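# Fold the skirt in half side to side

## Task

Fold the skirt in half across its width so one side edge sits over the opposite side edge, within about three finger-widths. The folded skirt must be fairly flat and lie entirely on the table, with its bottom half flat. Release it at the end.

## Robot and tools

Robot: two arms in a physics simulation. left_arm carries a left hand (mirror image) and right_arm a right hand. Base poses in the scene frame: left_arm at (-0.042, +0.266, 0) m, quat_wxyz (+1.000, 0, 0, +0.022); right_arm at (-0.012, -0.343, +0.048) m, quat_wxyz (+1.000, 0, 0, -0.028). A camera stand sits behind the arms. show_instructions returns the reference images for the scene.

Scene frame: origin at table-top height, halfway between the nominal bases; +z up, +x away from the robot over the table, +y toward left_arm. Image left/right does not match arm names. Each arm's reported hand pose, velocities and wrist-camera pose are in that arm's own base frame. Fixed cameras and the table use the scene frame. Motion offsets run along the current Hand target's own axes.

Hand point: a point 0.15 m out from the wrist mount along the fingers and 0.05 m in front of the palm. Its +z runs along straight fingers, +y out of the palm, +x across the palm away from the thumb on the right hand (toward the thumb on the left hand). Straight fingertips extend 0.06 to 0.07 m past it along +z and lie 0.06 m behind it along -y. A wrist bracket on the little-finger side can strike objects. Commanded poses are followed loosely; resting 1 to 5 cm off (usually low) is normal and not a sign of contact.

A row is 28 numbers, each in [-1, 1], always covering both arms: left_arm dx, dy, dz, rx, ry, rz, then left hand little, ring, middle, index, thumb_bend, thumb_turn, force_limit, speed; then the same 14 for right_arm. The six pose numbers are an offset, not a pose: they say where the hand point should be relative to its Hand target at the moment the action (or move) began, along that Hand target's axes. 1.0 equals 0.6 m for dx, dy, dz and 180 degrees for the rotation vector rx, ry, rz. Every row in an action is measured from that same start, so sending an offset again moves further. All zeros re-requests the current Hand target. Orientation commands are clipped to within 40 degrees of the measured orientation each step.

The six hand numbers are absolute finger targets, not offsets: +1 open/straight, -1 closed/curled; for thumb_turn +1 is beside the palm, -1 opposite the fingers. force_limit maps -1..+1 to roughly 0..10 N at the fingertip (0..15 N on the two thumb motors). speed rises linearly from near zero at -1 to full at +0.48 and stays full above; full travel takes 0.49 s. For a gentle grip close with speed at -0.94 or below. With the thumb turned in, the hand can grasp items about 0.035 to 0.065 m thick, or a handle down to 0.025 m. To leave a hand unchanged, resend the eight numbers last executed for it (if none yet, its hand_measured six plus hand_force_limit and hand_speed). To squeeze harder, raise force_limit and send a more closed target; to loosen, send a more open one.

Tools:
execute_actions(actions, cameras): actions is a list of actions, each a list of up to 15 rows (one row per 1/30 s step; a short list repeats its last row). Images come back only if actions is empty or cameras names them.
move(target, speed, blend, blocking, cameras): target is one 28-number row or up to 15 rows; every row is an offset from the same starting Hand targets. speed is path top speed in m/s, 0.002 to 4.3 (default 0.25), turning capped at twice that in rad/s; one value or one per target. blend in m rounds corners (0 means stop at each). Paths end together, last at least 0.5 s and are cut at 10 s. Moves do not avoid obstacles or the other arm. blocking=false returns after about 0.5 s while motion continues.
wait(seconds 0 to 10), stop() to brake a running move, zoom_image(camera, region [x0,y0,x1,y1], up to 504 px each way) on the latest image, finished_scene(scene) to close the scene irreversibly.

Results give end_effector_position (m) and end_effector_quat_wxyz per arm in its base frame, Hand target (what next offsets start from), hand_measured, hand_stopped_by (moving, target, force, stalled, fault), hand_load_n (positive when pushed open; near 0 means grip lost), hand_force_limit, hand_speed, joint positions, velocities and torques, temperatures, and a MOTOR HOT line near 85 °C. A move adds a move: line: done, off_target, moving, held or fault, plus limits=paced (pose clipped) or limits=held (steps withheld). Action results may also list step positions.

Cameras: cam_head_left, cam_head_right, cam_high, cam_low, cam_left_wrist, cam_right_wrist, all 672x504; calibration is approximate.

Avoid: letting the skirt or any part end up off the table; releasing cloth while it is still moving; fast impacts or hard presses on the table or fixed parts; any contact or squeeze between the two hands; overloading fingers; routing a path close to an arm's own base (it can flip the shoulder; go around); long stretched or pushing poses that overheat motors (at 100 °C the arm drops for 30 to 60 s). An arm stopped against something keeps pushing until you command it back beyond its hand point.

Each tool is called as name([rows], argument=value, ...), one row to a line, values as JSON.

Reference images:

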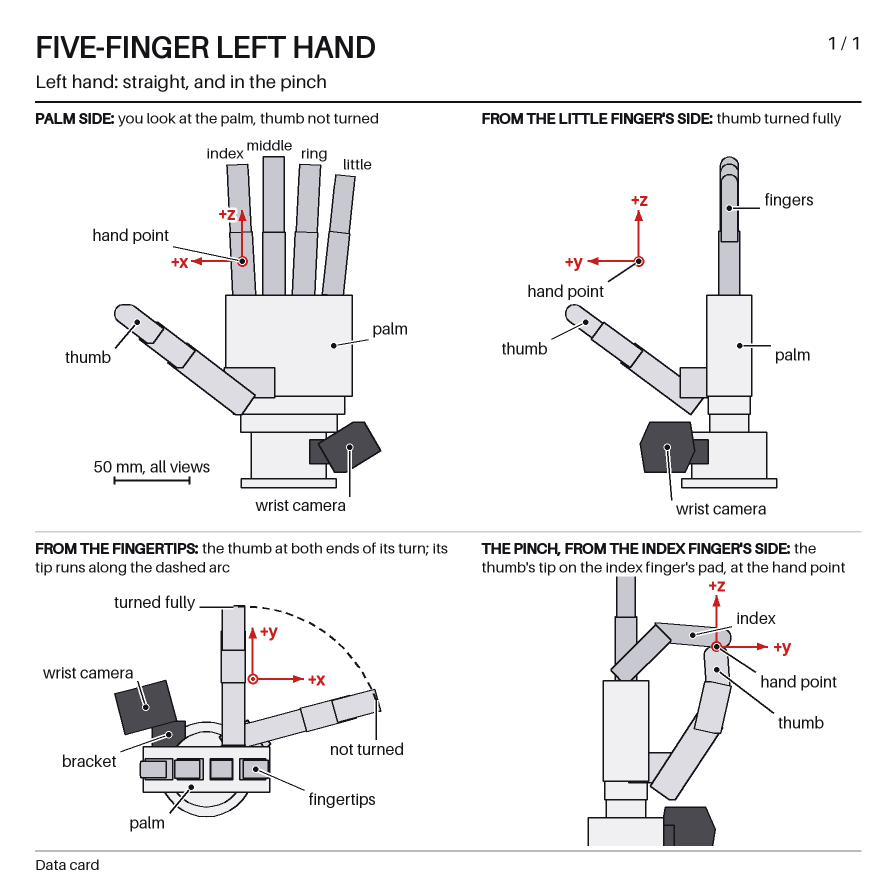

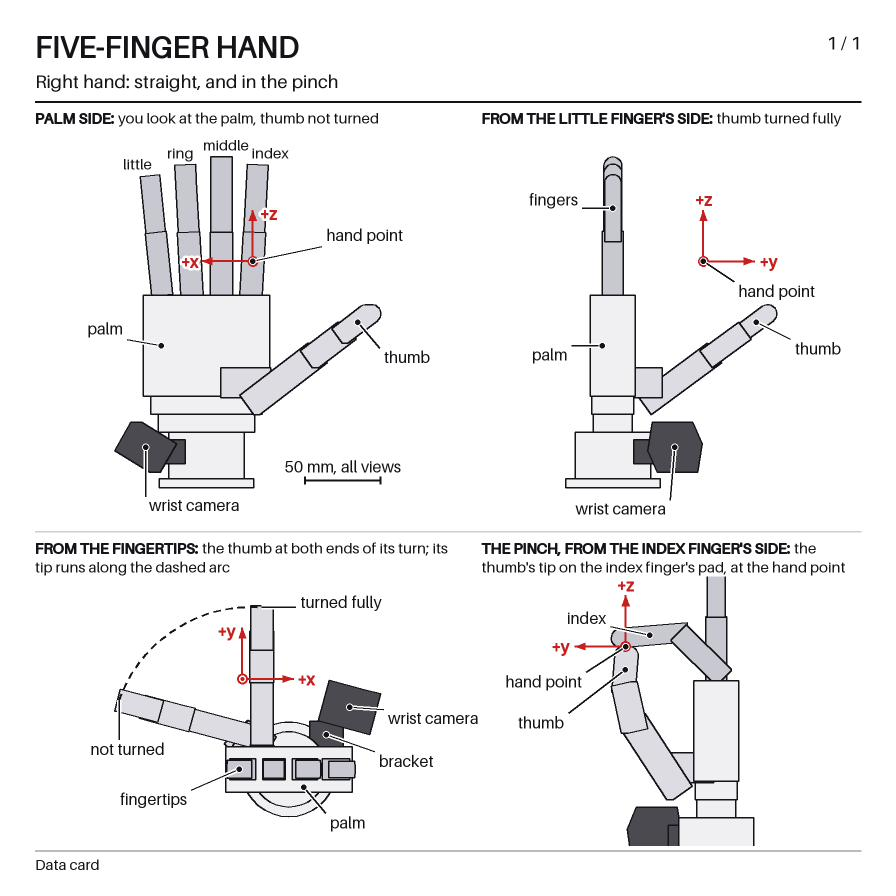

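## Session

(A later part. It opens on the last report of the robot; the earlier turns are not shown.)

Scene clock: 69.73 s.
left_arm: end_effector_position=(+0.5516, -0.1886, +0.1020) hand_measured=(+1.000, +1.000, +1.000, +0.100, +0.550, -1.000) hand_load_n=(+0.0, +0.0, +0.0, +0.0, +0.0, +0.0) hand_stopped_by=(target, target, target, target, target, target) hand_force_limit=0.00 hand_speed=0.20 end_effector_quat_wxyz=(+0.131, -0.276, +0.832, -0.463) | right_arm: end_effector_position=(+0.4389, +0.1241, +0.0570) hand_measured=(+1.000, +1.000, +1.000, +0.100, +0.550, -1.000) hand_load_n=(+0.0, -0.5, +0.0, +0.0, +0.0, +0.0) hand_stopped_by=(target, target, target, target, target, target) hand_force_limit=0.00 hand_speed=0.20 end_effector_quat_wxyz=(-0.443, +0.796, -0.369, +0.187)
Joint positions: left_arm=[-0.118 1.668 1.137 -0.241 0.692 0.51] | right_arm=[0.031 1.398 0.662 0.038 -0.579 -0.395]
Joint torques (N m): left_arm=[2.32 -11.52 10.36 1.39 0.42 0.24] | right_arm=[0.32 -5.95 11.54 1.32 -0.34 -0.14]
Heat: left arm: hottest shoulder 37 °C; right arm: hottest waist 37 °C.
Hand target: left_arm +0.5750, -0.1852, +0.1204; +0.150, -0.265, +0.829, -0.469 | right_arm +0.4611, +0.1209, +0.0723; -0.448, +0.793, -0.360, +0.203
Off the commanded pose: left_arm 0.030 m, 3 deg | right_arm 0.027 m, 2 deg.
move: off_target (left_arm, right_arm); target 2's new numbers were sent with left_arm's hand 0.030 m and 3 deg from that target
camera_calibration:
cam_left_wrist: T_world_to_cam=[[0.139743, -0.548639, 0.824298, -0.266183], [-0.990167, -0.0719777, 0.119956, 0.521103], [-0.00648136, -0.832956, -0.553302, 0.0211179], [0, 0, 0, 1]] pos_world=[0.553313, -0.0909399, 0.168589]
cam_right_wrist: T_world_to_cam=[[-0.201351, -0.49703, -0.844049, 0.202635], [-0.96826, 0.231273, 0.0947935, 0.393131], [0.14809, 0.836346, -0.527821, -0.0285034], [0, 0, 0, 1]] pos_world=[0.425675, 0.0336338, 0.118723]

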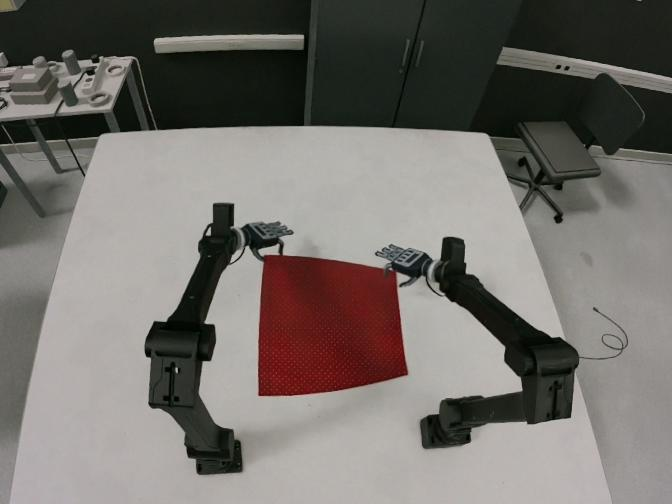

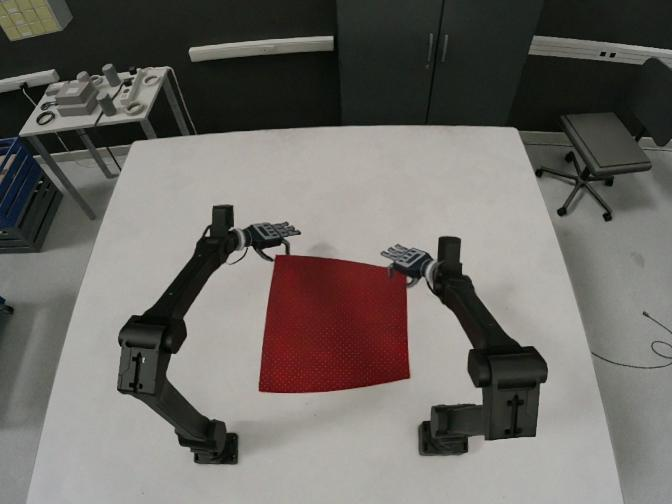

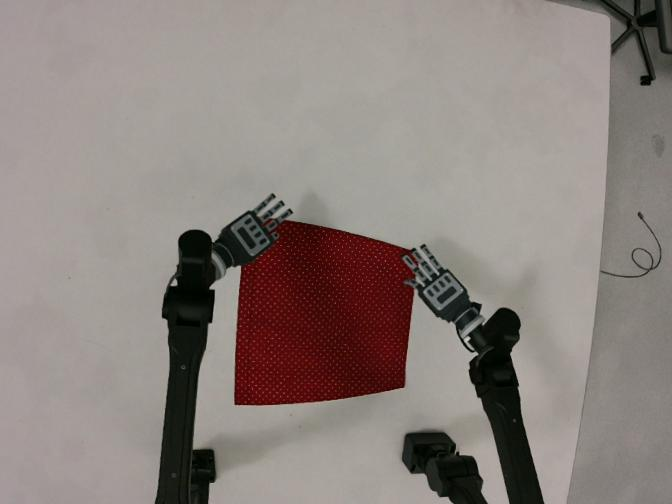

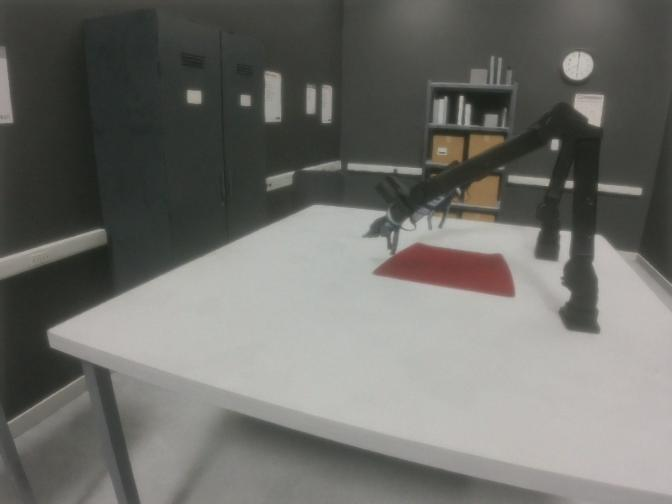

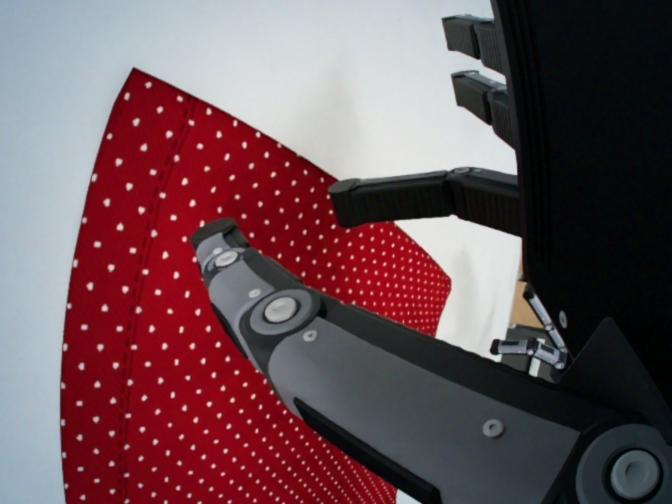

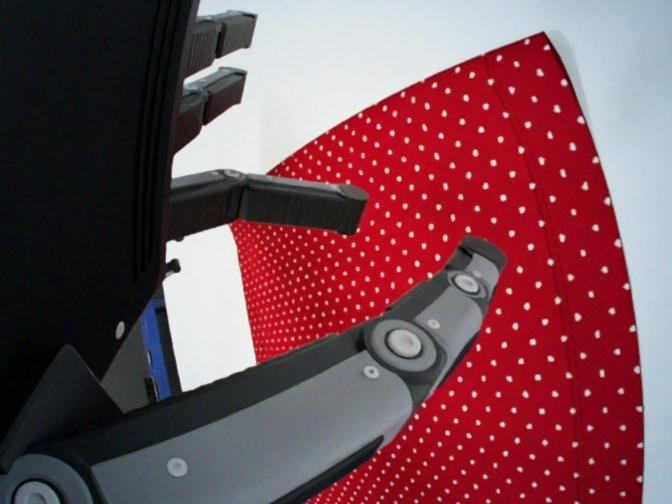

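move(target=[0.0047,0.1,0.0677,0,0,0,1,1,1,0.1,0.55,-1,0,0.2,0.0217,0.0848,0.083,0,0,0,1,1,1,0.1,0.55,-1,0,0.2], speed=0.12, cameras=["cam_left_wrist","cam_right_wrist","cam_low"])

zoom_image(camera="cam_low", region=[330, 200, 470, 300])

Scene clock: 71.40 s.
left_arm: end_effector_position=(+0.5730, -0.1908, +0.0510) hand_measured=(+1.000, +1.000, +1.000, +0.100, +0.550, -1.000) hand_load_n=(+0.0, +0.0, +0.0, +0.0, +0.0, +0.0) hand_stopped_by=(target, target, target, target, target, target) hand_force_limit=0.00 hand_speed=0.20 end_effector_quat_wxyz=(+0.144, -0.270, +0.829, -0.468) | right_arm: end_effector_position=(+0.4564, +0.1244, -0.0103) hand_measured=(+1.000, +1.000, +1.000, +0.100, +0.550, -1.000) hand_load_n=(+0.0, +0.0, +0.0, +0.0, +0.0, +0.0) hand_stopped_by=(target, target, target, target, target, target) hand_force_limit=0.00 hand_speed=0.20 end_effector_quat_wxyz=(-0.439, +0.798, -0.372, +0.180)
Joint positions: left_arm=[-0.118 1.783 1.127 -0.084 0.689 0.51] | right_arm=[0.031 1.617 0.662 0.238 -0.579 -0.397]
Joint torques (N m): left_arm=[1.49 -12.75 5.39 2.58 0.28 0.16] | right_arm=[0.62 -7.71 9.58 2.18 -0.3 -0.13]
Heat: left arm: hottest shoulder 37 °C; right arm: hottest waist 37 °C.
Hand target: left_arm +0.5749, -0.1900, +0.0481; +0.150, -0.265, +0.829, -0.469 | right_arm +0.4820, +0.1219, +0.0029; -0.448, +0.793, -0.360, +0.203
Off the commanded pose: left_arm 0.004 m, 1 deg | right_arm 0.029 m, 3 deg.
move: off_target (right_arm)
camera_calibration:
cam_left_wrist: T_world_to_cam=[[0.11525, -0.546892, 0.829233, -0.214156], [-0.993262, -0.073694, 0.0894455, 0.551389], [0.0121925, -0.833954, -0.5517, -0.0197295], [0, 0, 0, 1]] pos_world=[0.572596, -0.0929394, 0.117381]
cam_right_wrist: T_world_to_cam=[[-0.215474, -0.498356, -0.839769, 0.156162], [-0.966613, 0.230977, 0.110948, 0.415805], [0.138676, 0.835638, -0.531486, -0.0625265], [0, 0, 0, 1]] pos_world=[0.444242, 0.0340323, 0.0517754]
Images, in order (width x height): cam_low 672x504, cam_left_wrist 672x504, cam_right_wrist 672x504.

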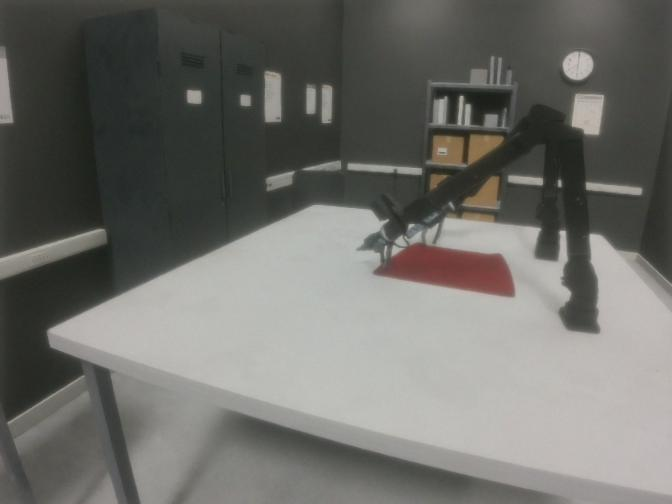

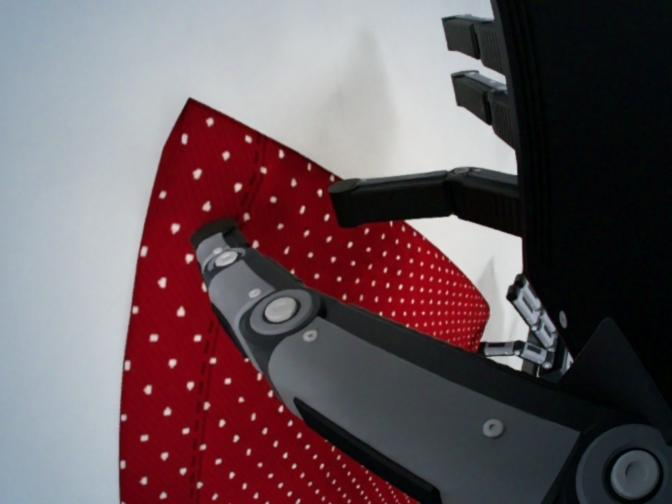

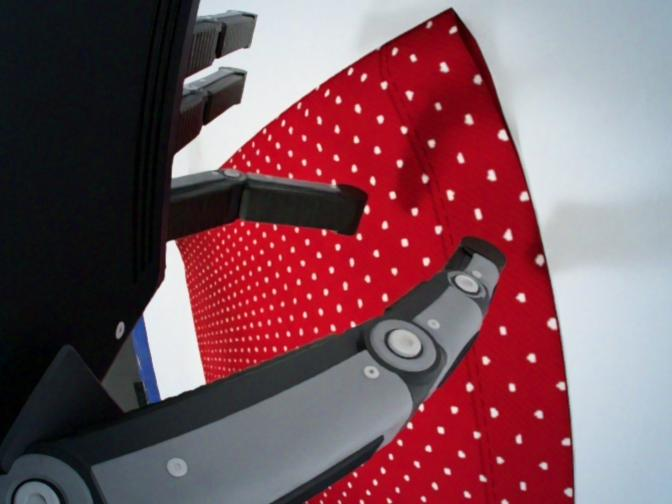

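Scaled by 3.600.

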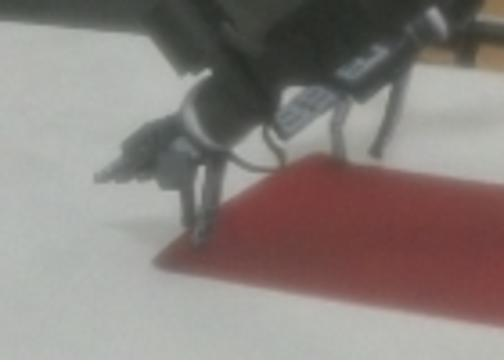

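move(target=[0.0,0.0,0.0,0,0,0,1,1,1,0.1,0.55,-1,0,0.2,0.0132,-0.022,0.0043,0,0,0,1,1,1,0.1,0.55,-1,0,0.2], speed=0.12, cameras=["cam_left_wrist","cam_right_wrist"])

Scene clock: 72.53 s.
left_arm: end_effector_position=(+0.5731, -0.1908, +0.0510) hand_measured=(+1.000, +1.000, +1.000, +0.100, +0.550, -1.000) hand_load_n=(+0.0, +0.0, +0.0, +0.0, +0.0, +0.0) hand_stopped_by=(target, target, target, target, target, target) hand_force_limit=0.00 hand_speed=0.20 end_effector_quat_wxyz=(+0.144, -0.270, +0.829, -0.468) | right_arm: end_effector_position=(+0.4739, +0.1250, +0.0023) hand_measured=(+1.000, +1.000, +1.000, +0.100, +0.550, -1.000) hand_load_n=(+0.0, +0.0, +0.0, +0.0, +0.0, +0.0) hand_stopped_by=(target, target, target, target, target, target) hand_force_limit=0.00 hand_speed=0.20 end_effector_quat_wxyz=(-0.444, +0.795, -0.367, +0.189)
Joint positions: left_arm=[-0.118 1.783 1.127 -0.084 0.689 0.51] | right_arm=[0.031 1.617 0.704 0.221 -0.579 -0.397]
Joint torques (N m): left_arm=[1.55 -12.75 5.39 2.58 0.28 0.17] | right_arm=[0.44 -7.94 9.88 1.29 -0.31 -0.13]
Heat: left arm: hottest shoulder 37 °C; right arm: hottest waist 37 °C.
Hand target: left_arm +0.5750, -0.1900, +0.0481; +0.150, -0.265, +0.829, -0.469 | right_arm +0.4941, +0.1219, +0.0129; -0.448, +0.793, -0.360, +0.203
Off the commanded pose: left_arm 0.004 m, 1 deg | right_arm 0.023 m, 2 deg.
move: off_target (right_arm)
camera_calibration:
cam_left_wrist: T_world_to_cam=[[0.115003, -0.546806, 0.829323, -0.2141], [-0.993287, -0.0737955, 0.0890836, 0.551428], [0.0124889, -0.834001, -0.551622, -0.0198576], [0, 0, 0, 1]] pos_world=[0.572596, -0.0929394, 0.117481]
cam_right_wrist: T_world_to_cam=[[-0.195256, -0.497759, -0.845051, 0.161178], [-0.968999, 0.230904, 0.087886, 0.432414], [0.15138, 0.836014, -0.527414, -0.0647744], [0, 0, 0, 1]] pos_world=[0.460285, 0.0345336, 0.0640372]
Images, in order (width x height): cam_left_wrist 672x504, cam_right_wrist 672x504.

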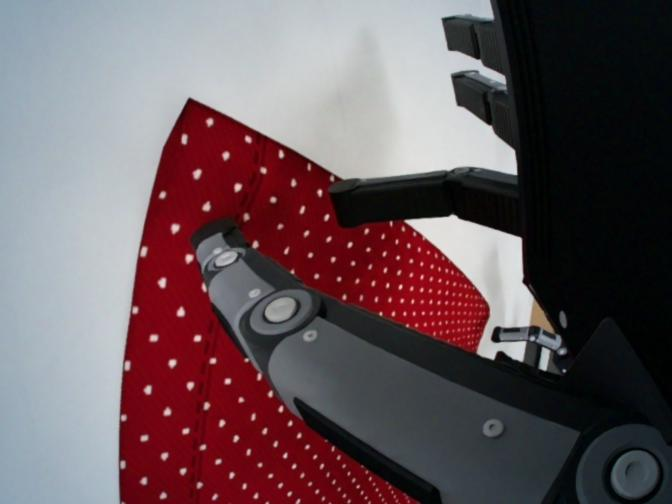

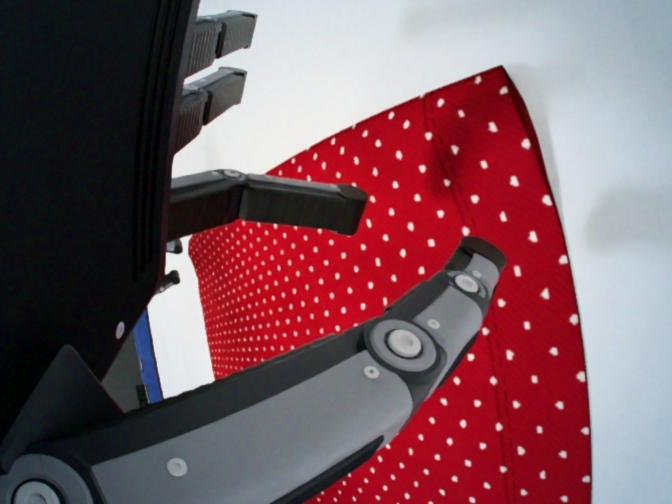

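move(target=[0.0,0.0514,0.0309,0,0,0,1,1,1,0.1,0.55,-1,0,0.2,-0.0066,0.071,0.0339,0,0,0,1,1,1,0.1,0.55,-1,0,0.2], speed=0.08, cameras=["cam_left_wrist","cam_right_wrist","cam_low"])

zoom_image(camera="cam_low", region=[330, 200, 470, 300])

Scene clock: 73.93 s.
left_arm: end_effector_position=(+0.5782, -0.1917, +0.0282) hand_measured=(+1.000, +1.000, +1.000, +0.100, +0.550, -1.000) hand_load_n=(+0.0, +0.0, +0.0, +0.0, -0.5, +0.5) hand_stopped_by=(target, target, target, target, target, target) hand_force_limit=0.00 hand_speed=0.20 end_effector_quat_wxyz=(+0.154, -0.264, +0.826, -0.473) | right_arm: end_effector_position=(+0.4875, +0.1261, -0.0227) hand_measured=(+1.000, +1.000, +1.000, +0.100, +0.550, -1.000) hand_load_n=(+0.0, +0.0, +0.0, +0.0, -1.0, +0.5) hand_stopped_by=(target, target, target, target, target, target) hand_force_limit=0.00 hand_speed=0.20 end_effector_quat_wxyz=(-0.454, +0.791, -0.356, +0.205)
Joint positions: left_arm=[-0.118 1.829 1.107 0.008 0.691 0.51] | right_arm=[0.031 1.714 0.704 0.361 -0.584 -0.397]
Joint torques (N m): left_arm=[1.55 -11.81 4.66 2.5 0.21 0.17] | right_arm=[0.5 -6.89 5.86 1.92 -0.09 -0.12]
Heat: left arm: hottest shoulder 37 °C; right arm: hottest waist 37 °C.
Hand target: left_arm +0.5749, -0.1900, +0.0120; +0.150, -0.265, +0.829, -0.469 | right_arm +0.4880, +0.1219, -0.0341; -0.448, +0.793, -0.360, +0.203
Off the commanded pose: left_arm 0.017 m, 1 deg | right_arm 0.012 m, 1 deg.
move: off_target (left_arm, right_arm)
camera_calibration:
cam_left_wrist: T_world_to_cam=[[0.0925285, -0.543409, 0.834353, -0.182704], [-0.995382, -0.0719884, 0.0635008, 0.560711], [0.0255569, -0.836376, -0.547561, -0.0413911], [0, 0, 0, 1]] pos_world=[0.576085, -0.093537, 0.0941703]
cam_right_wrist: T_world_to_cam=[[-0.157231, -0.494809, -0.854659, 0.124177], [-0.972703, 0.227152, 0.0474368, 0.448935], [0.170665, 0.838788, -0.517018, -0.0904665], [0, 0, 0, 1]] pos_world=[0.471644, 0.0353497, 0.0380602]
Images, in order (width x height): cam_low 672x504, cam_left_wrist 672x504, cam_right_wrist 672x504.

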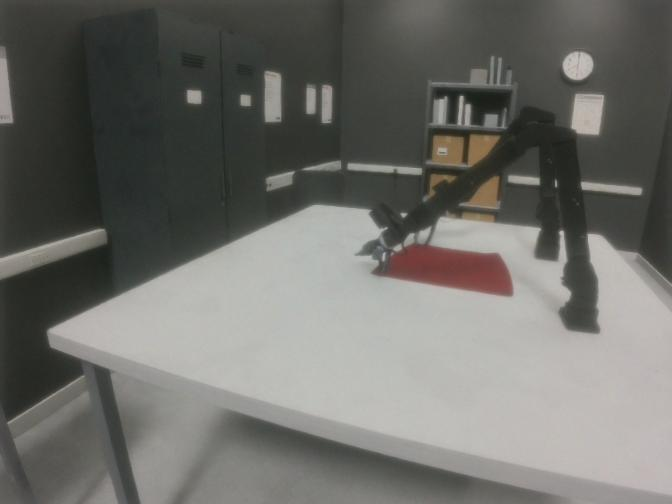

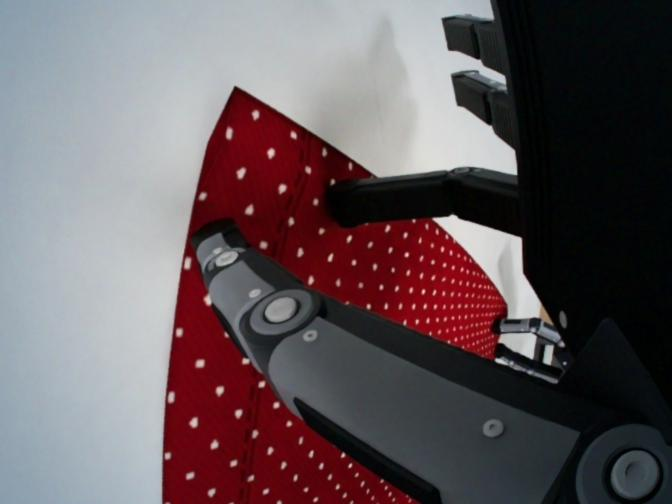

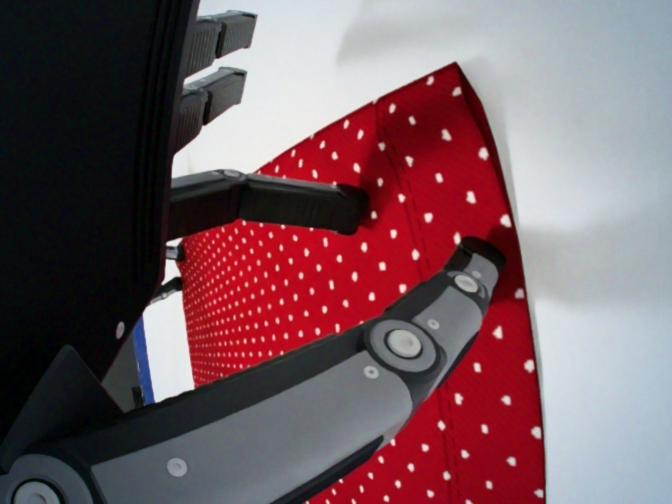

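Scaled by 3.600.

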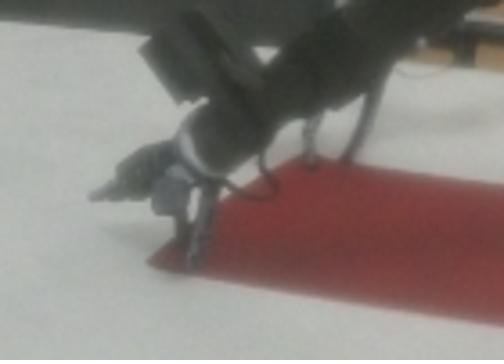

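execute_actions([
  [[0,0.009,0.005,0,0,0,1,1,1,0.02,0.47,-1,0.3,-0.8,0,0.009,0.005,0,0,0,1,1,1,0.02,0.47,-1,0.3,-0.8]],
  [[0,0.001,0.001,0,0,0,1,1,1,-0.08,0.4,-1,0.3,-0.8,0,0.001,0.001,0,0,0,1,1,1,-0.08,0.4,-1,0.3,-0.8]],
], cameras=["cam_left_wrist","cam_right_wrist","cam_low"])

zoom_image(camera="cam_low", region=[330, 200, 470, 300])

Scene clock: 75.27 s.
left_arm: end_effector_position=(+0.5807, -0.1920, +0.0244) hand_measured=(+1.000, +1.000, +1.000, -0.080, +0.400, -1.000) hand_load_n=(+0.0, +0.0, +0.0, +0.0, -1.0, +0.0) hand_stopped_by=(target, target, target, target, target, target) hand_force_limit=0.30 hand_speed=-0.80 end_effector_quat_wxyz=(+0.157, -0.262, +0.826, -0.475) | right_arm: end_effector_position=(+0.4902, +0.1264, -0.0263) hand_measured=(+1.000, +1.000, +1.000, -0.080, +0.400, -1.000) hand_load_n=(+0.0, +0.0, +0.0, -0.5, +0.5, +0.0) hand_stopped_by=(target, target, target, target, target, target) hand_force_limit=0.30 hand_speed=-0.80 end_effector_quat_wxyz=(-0.456, +0.789, -0.354, +0.209)
Joint positions: left_arm=[-0.118 1.839 1.107 0.026 0.691 0.51] | right_arm=[0.031 1.73 0.704 0.389 -0.585 -0.397]
Joint torques (N m): left_arm=[1.49 -11.75 4.33 2.45 0.21 0.17] | right_arm=[0.56 -6.77 5.6 1.76 -0.04 -0.13]
Heat: left arm: hottest shoulder 37 °C; right arm: hottest waist 37 °C.
Hand target: left_arm +0.5749, -0.1900, +0.0051; +0.150, -0.265, +0.829, -0.469 | right_arm +0.4879, +0.1221, -0.0411; -0.448, +0.793, -0.360, +0.203
Off the commanded pose: left_arm 0.020 m, 1 deg | right_arm 0.016 m, 1 deg.
Step readings (end_effector_position of left_arm | right_arm):
0: (+0.5782, -0.1917, +0.0282) | (+0.4875, +0.1261, -0.0227)
1: (+0.5782, -0.1917, +0.0282) | (+0.4876, +0.1261, -0.0226)
2: (+0.5784, -0.1917, +0.0282) | (+0.4877, +0.1261, -0.0228)
4: (+0.5792, -0.1918, +0.0277) | (+0.4886, +0.1261, -0.0233)
8: (+0.5803, -0.1919, +0.0269) | (+0.4898, +0.1262, -0.0242)
15: (+0.5806, -0.1919, +0.0263) | (+0.4898, +0.1264, -0.0248)
16: (+0.5806, -0.1919, +0.0263) | (+0.4898, +0.1264, -0.0248)
17: (+0.5806, -0.1919, +0.0263) | (+0.4898, +0.1264, -0.0248)
19: (+0.5806, -0.1919, +0.0259) | (+0.4900, +0.1264, -0.0251)
23: (+0.5807, -0.1919, +0.0248) | (+0.4900, +0.1264, -0.0259)
30: (+0.5807, -0.1920, +0.0244) | (+0.4902, +0.1264, -0.0263)
camera_calibration:
cam_left_wrist: T_world_to_cam=[[0.0859179, -0.542603, 0.835583, -0.176039], [-0.995854, -0.0719278, 0.0556897, 0.56391], [0.0298843, -0.836904, -0.546534, -0.0463352], [0, 0, 0, 1]] pos_world=[0.578081, -0.0937366, 0.0903674]
cam_right_wrist: T_world_to_cam=[[-0.147341, -0.49409, -0.856835, 0.116582], [-0.973368, 0.226257, 0.0369108, 0.451839], [0.175627, 0.839454, -0.514268, -0.0955181], [0, 0, 0, 1]] pos_world=[0.473759, 0.0355536, 0.0340921]
Images, in order (width x height): cam_low 672x504, cam_left_wrist 672x504, cam_right_wrist 672x504.

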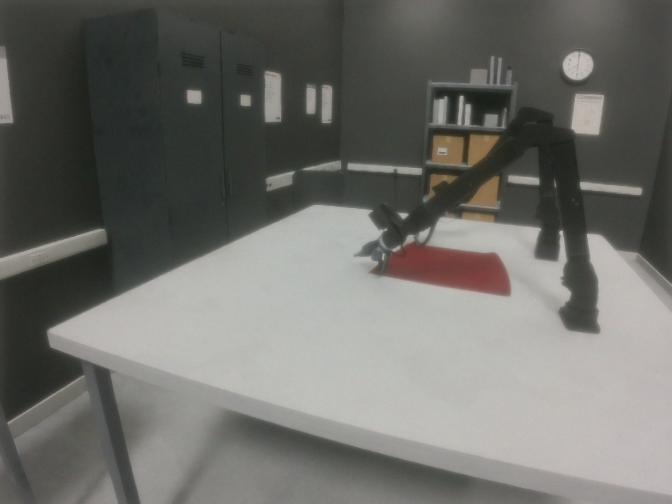

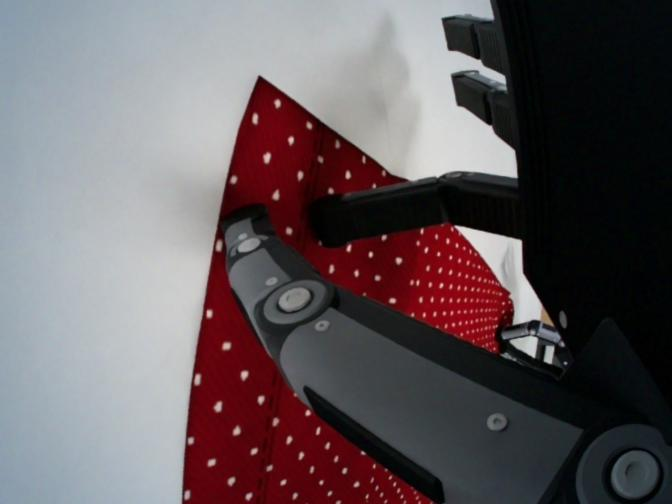

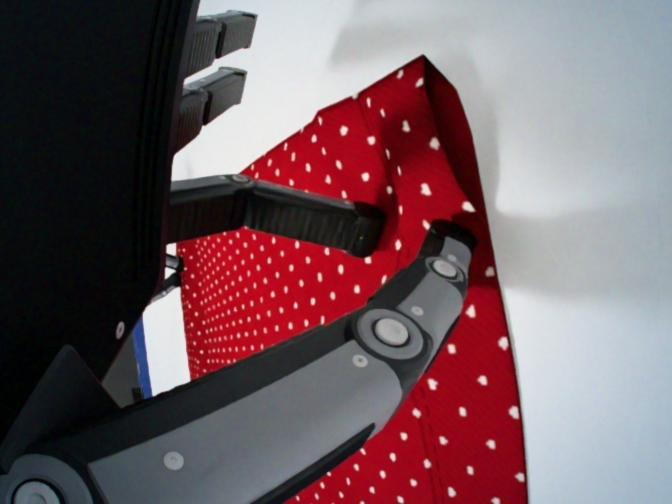

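Scaled by 3.600.

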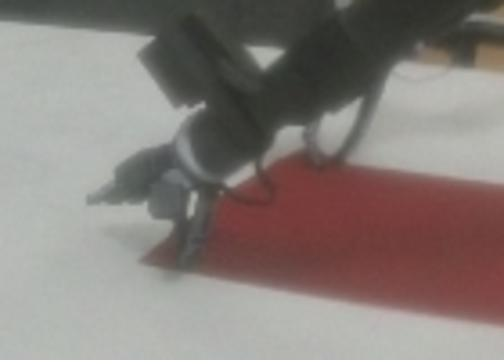

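execute_actions([
  [[0,0.002,0.001,-0.012,0,0,1,1,1,-0.18,0.35,-1,0.3,-0.8,0,0.002,0.001,-0.012,0,0,1,1,1,-0.18,0.35,-1,0.3,-0.8]],
  [[0,0.002,0.001,-0.012,0,0,1,1,1,-0.28,0.3,-1,0.3,-0.8,0,0.002,0.001,-0.012,0,0,1,1,1,-0.28,0.3,-1,0.3,-0.8]],
], cameras=["cam_left_wrist","cam_right_wrist","cam_low"])

zoom_image(camera="cam_low", region=[330, 200, 470, 300])

Scene clock: 76.63 s.
left_arm: end_effector_position=(+0.5779, -0.1870, +0.0187) hand_measured=(+1.000, +1.000, +1.000, -0.280, +0.298, -1.000) hand_load_n=(-0.5, +0.0, +0.0, +0.0, -7.0, -1.5) hand_stopped_by=(target, target, target, target, target, target) hand_force_limit=0.30 hand_speed=-0.80 end_effector_quat_wxyz=(+0.153, -0.272, +0.837, -0.451) | right_arm: end_effector_position=(+0.4902, +0.1227, -0.0309) hand_measured=(+1.000, +1.000, +1.000, -0.280, +0.300, -1.000) hand_load_n=(+0.0, +0.0, +0.0, +1.5, -1.5, -0.5) hand_stopped_by=(target, target, target, target, target, target) hand_force_limit=0.30 hand_speed=-0.80 end_effector_quat_wxyz=(-0.433, +0.799, -0.369, +0.196)
Joint positions: left_arm=[-0.123 1.838 1.12 -0.04 0.65 0.532] | right_arm=[0.036 1.728 0.734 0.294 -0.551 -0.407]
Joint torques (N m): left_arm=[0.62 -11.46 6.48 0.64 -0.09 0.31] | right_arm=[1.44 -7.59 6.54 0.64 0.36 -0.3]
Heat: left arm: hottest shoulder 37 °C; right arm: hottest waist 37 °C.
Hand target: left_arm +0.5747, -0.1897, +0.0023; +0.140, -0.271, +0.846, -0.437 | right_arm +0.4878, +0.1218, -0.0436; -0.418, +0.809, -0.367, +0.189
Off the commanded pose: left_arm 0.017 m, 2 deg | right_arm 0.013 m, 2 deg.
Step readings (end_effector_position of left_arm | right_arm):
0: (+0.5807, -0.1920, +0.0244) | (+0.4902, +0.1264, -0.0263)
1: (+0.5808, -0.1919, +0.0244) | (+0.4902, +0.1263, -0.0263)
2: (+0.5811, -0.1915, +0.0242) | (+0.4903, +0.1261, -0.0265)
4: (+0.5812, -0.1906, +0.0233) | (+0.4901, +0.1254, -0.0273)
8: (+0.5799, -0.1894, +0.0215) | (+0.4903, +0.1242, -0.0283)
15: (+0.5797, -0.1892, +0.0213) | (+0.4903, +0.1242, -0.0285)
16: (+0.5797, -0.1891, +0.0212) | (+0.4904, +0.1241, -0.0285)
17: (+0.5795, -0.1887, +0.0209) | (+0.4904, +0.1241, -0.0285)
19: (+0.5794, -0.1880, +0.0204) | (+0.4910, +0.1238, -0.0290)
23: (+0.5780, -0.1868, +0.0187) | (+0.4902, +0.1227, -0.0308)
30: (+0.5779, -0.1868, +0.0187) | (+0.4902, +0.1228, -0.0308)
camera_calibration:
cam_left_wrist: T_world_to_cam=[[0.120322, -0.578045, 0.807085, -0.194279], [-0.992467, -0.0889115, 0.0842796, 0.556171], [0.0230417, -0.811146, -0.584389, -0.0357637], [0, 0, 0, 1]] pos_world=[0.576181, -0.0918619, 0.0890262]
cam_right_wrist: T_world_to_cam=[[-0.202766, -0.516528, -0.831916, 0.141571], [-0.966106, 0.244134, 0.0838921, 0.448529], [0.159767, 0.82073, -0.548523, -0.0856986], [0, 0, 0, 1]] pos_world=[0.475724, 0.0339594, 0.0331393]
Images, in order (width x height): cam_low 672x504, cam_left_wrist 672x504, cam_right_wrist 672x504.

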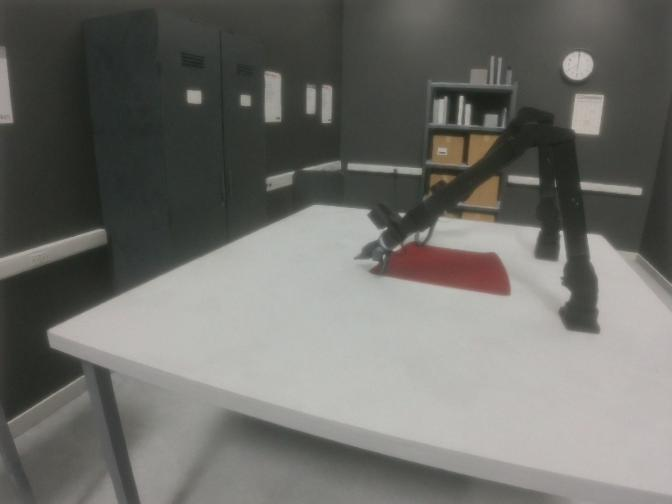

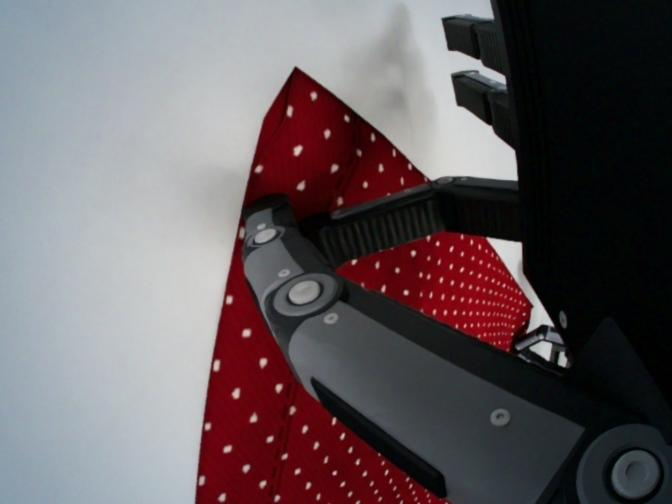

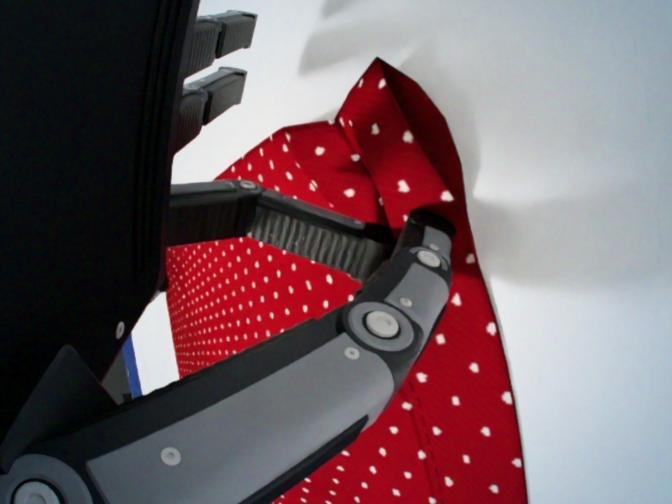

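Scaled by 3.600.

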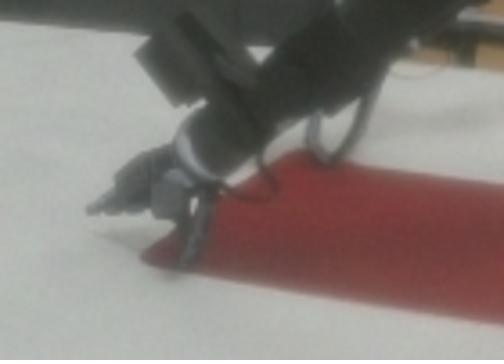

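execute_actions([
  [[0,0.0,0.0,-0.008,0,0,1,1,1,-0.7,0.28,-1,0.3,-0.8,0,0.0,0.0,-0.008,0,0,1,1,1,-0.7,0.25,-1,0.3,-0.8]],
  [[0,0.0,0.0,0,0,0,1,1,1,-0.7,0.28,-1,0.3,-0.8,0,0.0,0.0,0,0,0,1,1,1,-0.7,0.25,-1,0.3,-0.8]],
  [[0,0.0,0.0,0,0,0,1,1,1,-0.7,0.28,-1,0.3,-0.8,0,0.0,0.0,0,0,0,1,1,1,-0.7,0.25,-1,0.3,-0.8]],
], cameras=["cam_left_wrist","cam_right_wrist","cam_low"])

zoom_image(camera="cam_low", region=[330, 200, 470, 300])

Scene clock: 78.47 s.
left_arm: end_effector_position=(+0.5776, -0.1867, +0.0181) hand_measured=(+1.000, +1.000, +1.000, -0.350, +0.280, -1.000) hand_load_n=(+0.0, +0.0, +0.0, +9.5, -1.5, -2.0) hand_stopped_by=(target, target, target, force, target, target) hand_force_limit=0.30 hand_speed=-0.80 end_effector_quat_wxyz=(+0.150, -0.273, +0.843, -0.439) | right_arm: end_effector_position=(+0.4892, +0.1221, -0.0324) hand_measured=(+1.000, +1.000, +1.000, -0.350, +0.254, -1.000) hand_load_n=(+0.0, +0.0, +0.0, +5.5, +4.0, -5.0) hand_stopped_by=(target, target, target, force, target, target) hand_force_limit=0.30 hand_speed=-0.80 end_effector_quat_wxyz=(-0.421, +0.804, -0.373, +0.190)
Joint positions: left_arm=[-0.129 1.838 1.134 -0.079 0.631 0.545] | right_arm=[0.041 1.725 0.746 0.25 -0.535 -0.416]
Joint torques (N m): left_arm=[0.62 -11.46 6.65 0.61 -0.03 0.28] | right_arm=[1.55 -7.77 6.78 0.62 0.33 -0.3]
Heat: left arm: hottest shoulder 37 °C; right arm: hottest waist 37 °C.
Hand target: left_arm +0.5748, -0.1897, +0.0023; +0.137, -0.273, +0.852, -0.426 | right_arm +0.4878, +0.1218, -0.0437; -0.408, +0.814, -0.370, +0.185
Off the commanded pose: left_arm 0.016 m, 2 deg | right_arm 0.011 m, 2 deg.
Step readings (end_effector_position of left_arm | right_arm):
0: (+0.5778, -0.1870, +0.0187) | (+0.4902, +0.1227, -0.0309)
1: (+0.5780, -0.1869, +0.0187) | (+0.4904, +0.1226, -0.0309)
2: (+0.5779, -0.1868, +0.0186) | (+0.4902, +0.1227, -0.0310)
4: (+0.5776, -0.1866, +0.0181) | (+0.4900, +0.1226, -0.0315)
8: (+0.5776, -0.1869, +0.0182) | (+0.4891, +0.1222, -0.0323)
15: (+0.5777, -0.1866, +0.0182) | (+0.4894, +0.1222, -0.0322)
16: (+0.5776, -0.1865, +0.0181) | (+0.4893, +0.1222, -0.0323)
17: (+0.5776, -0.1865, +0.0181) | (+0.4893, +0.1222, -0.0323)
19: (+0.5777, -0.1867, +0.0182) | (+0.4892, +0.1222, -0.0323)
23: (+0.5777, -0.1867, +0.0182) | (+0.4892, +0.1221, -0.0324)
30: (+0.5776, -0.1867, +0.0181) | (+0.4892, +0.1221, -0.0324)
31: (+0.5776, -0.1867, +0.0181) | (+0.4892, +0.1221, -0.0324)
32: (+0.5776, -0.1867, +0.0181) | (+0.4892, +0.1221, -0.0324)
34: (+0.5776, -0.1867, +0.0181) | (+0.4892, +0.1221, -0.0324)
38: (+0.5776, -0.1867, +0.0181) | (+0.4892, +0.1221, -0.0324)
45: (+0.5776, -0.1867, +0.0181) | (+0.4892, +0.1221, -0.0324)
camera_calibration:
cam_left_wrist: T_world_to_cam=[[0.132115, -0.59605, 0.792003, -0.203459], [-0.991118, -0.091651, 0.0963547, 0.554401], [0.0151556, -0.797699, -0.602865, -0.0284743], [0, 0, 0, 1]] pos_world=[0.576788, -0.0931743, 0.0905549]
cam_right_wrist: T_world_to_cam=[[-0.222473, -0.530449, -0.818003, 0.151619], [-0.963583, 0.24732, 0.101687, 0.446787], [0.148369, 0.810837, -0.566154, -0.0797888], [0, 0, 0, 1]] pos_world=[0.476086, 0.0346221, 0.0334191]
Images, in order (width x height): cam_low 672x504, cam_left_wrist 672x504, cam_right_wrist 672x504.

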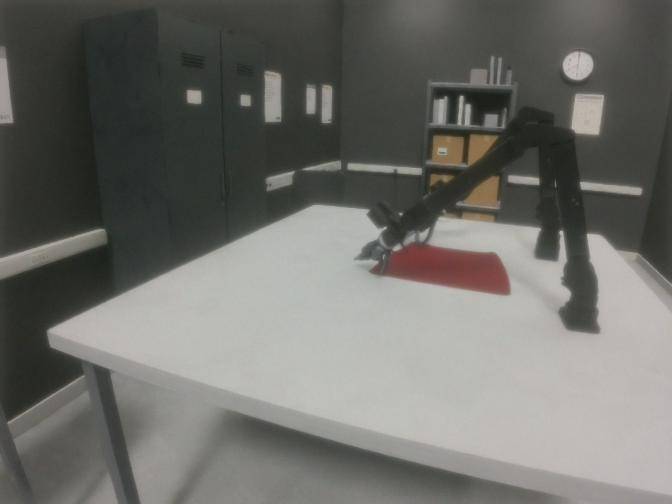

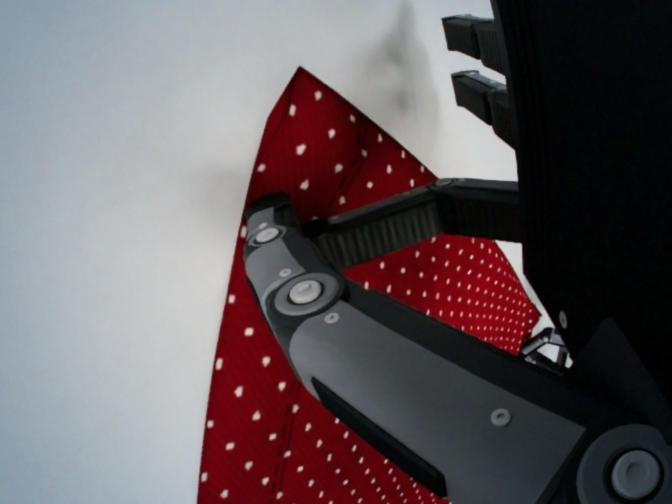

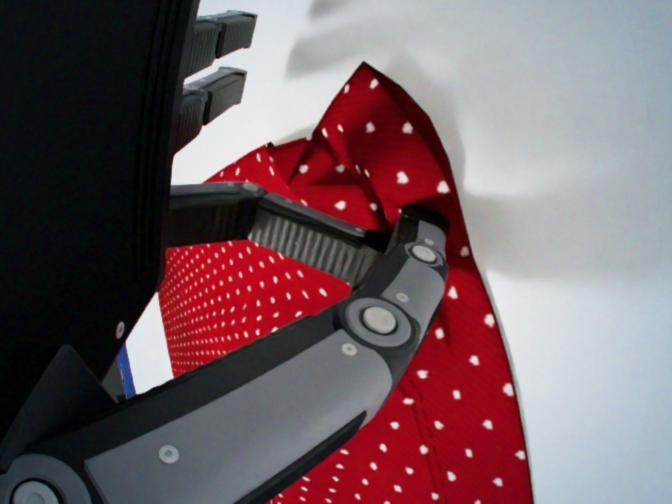

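Scaled by 3.600.

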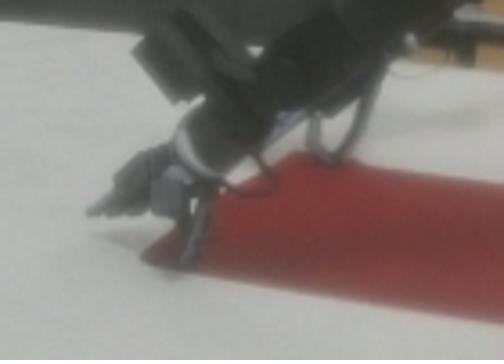

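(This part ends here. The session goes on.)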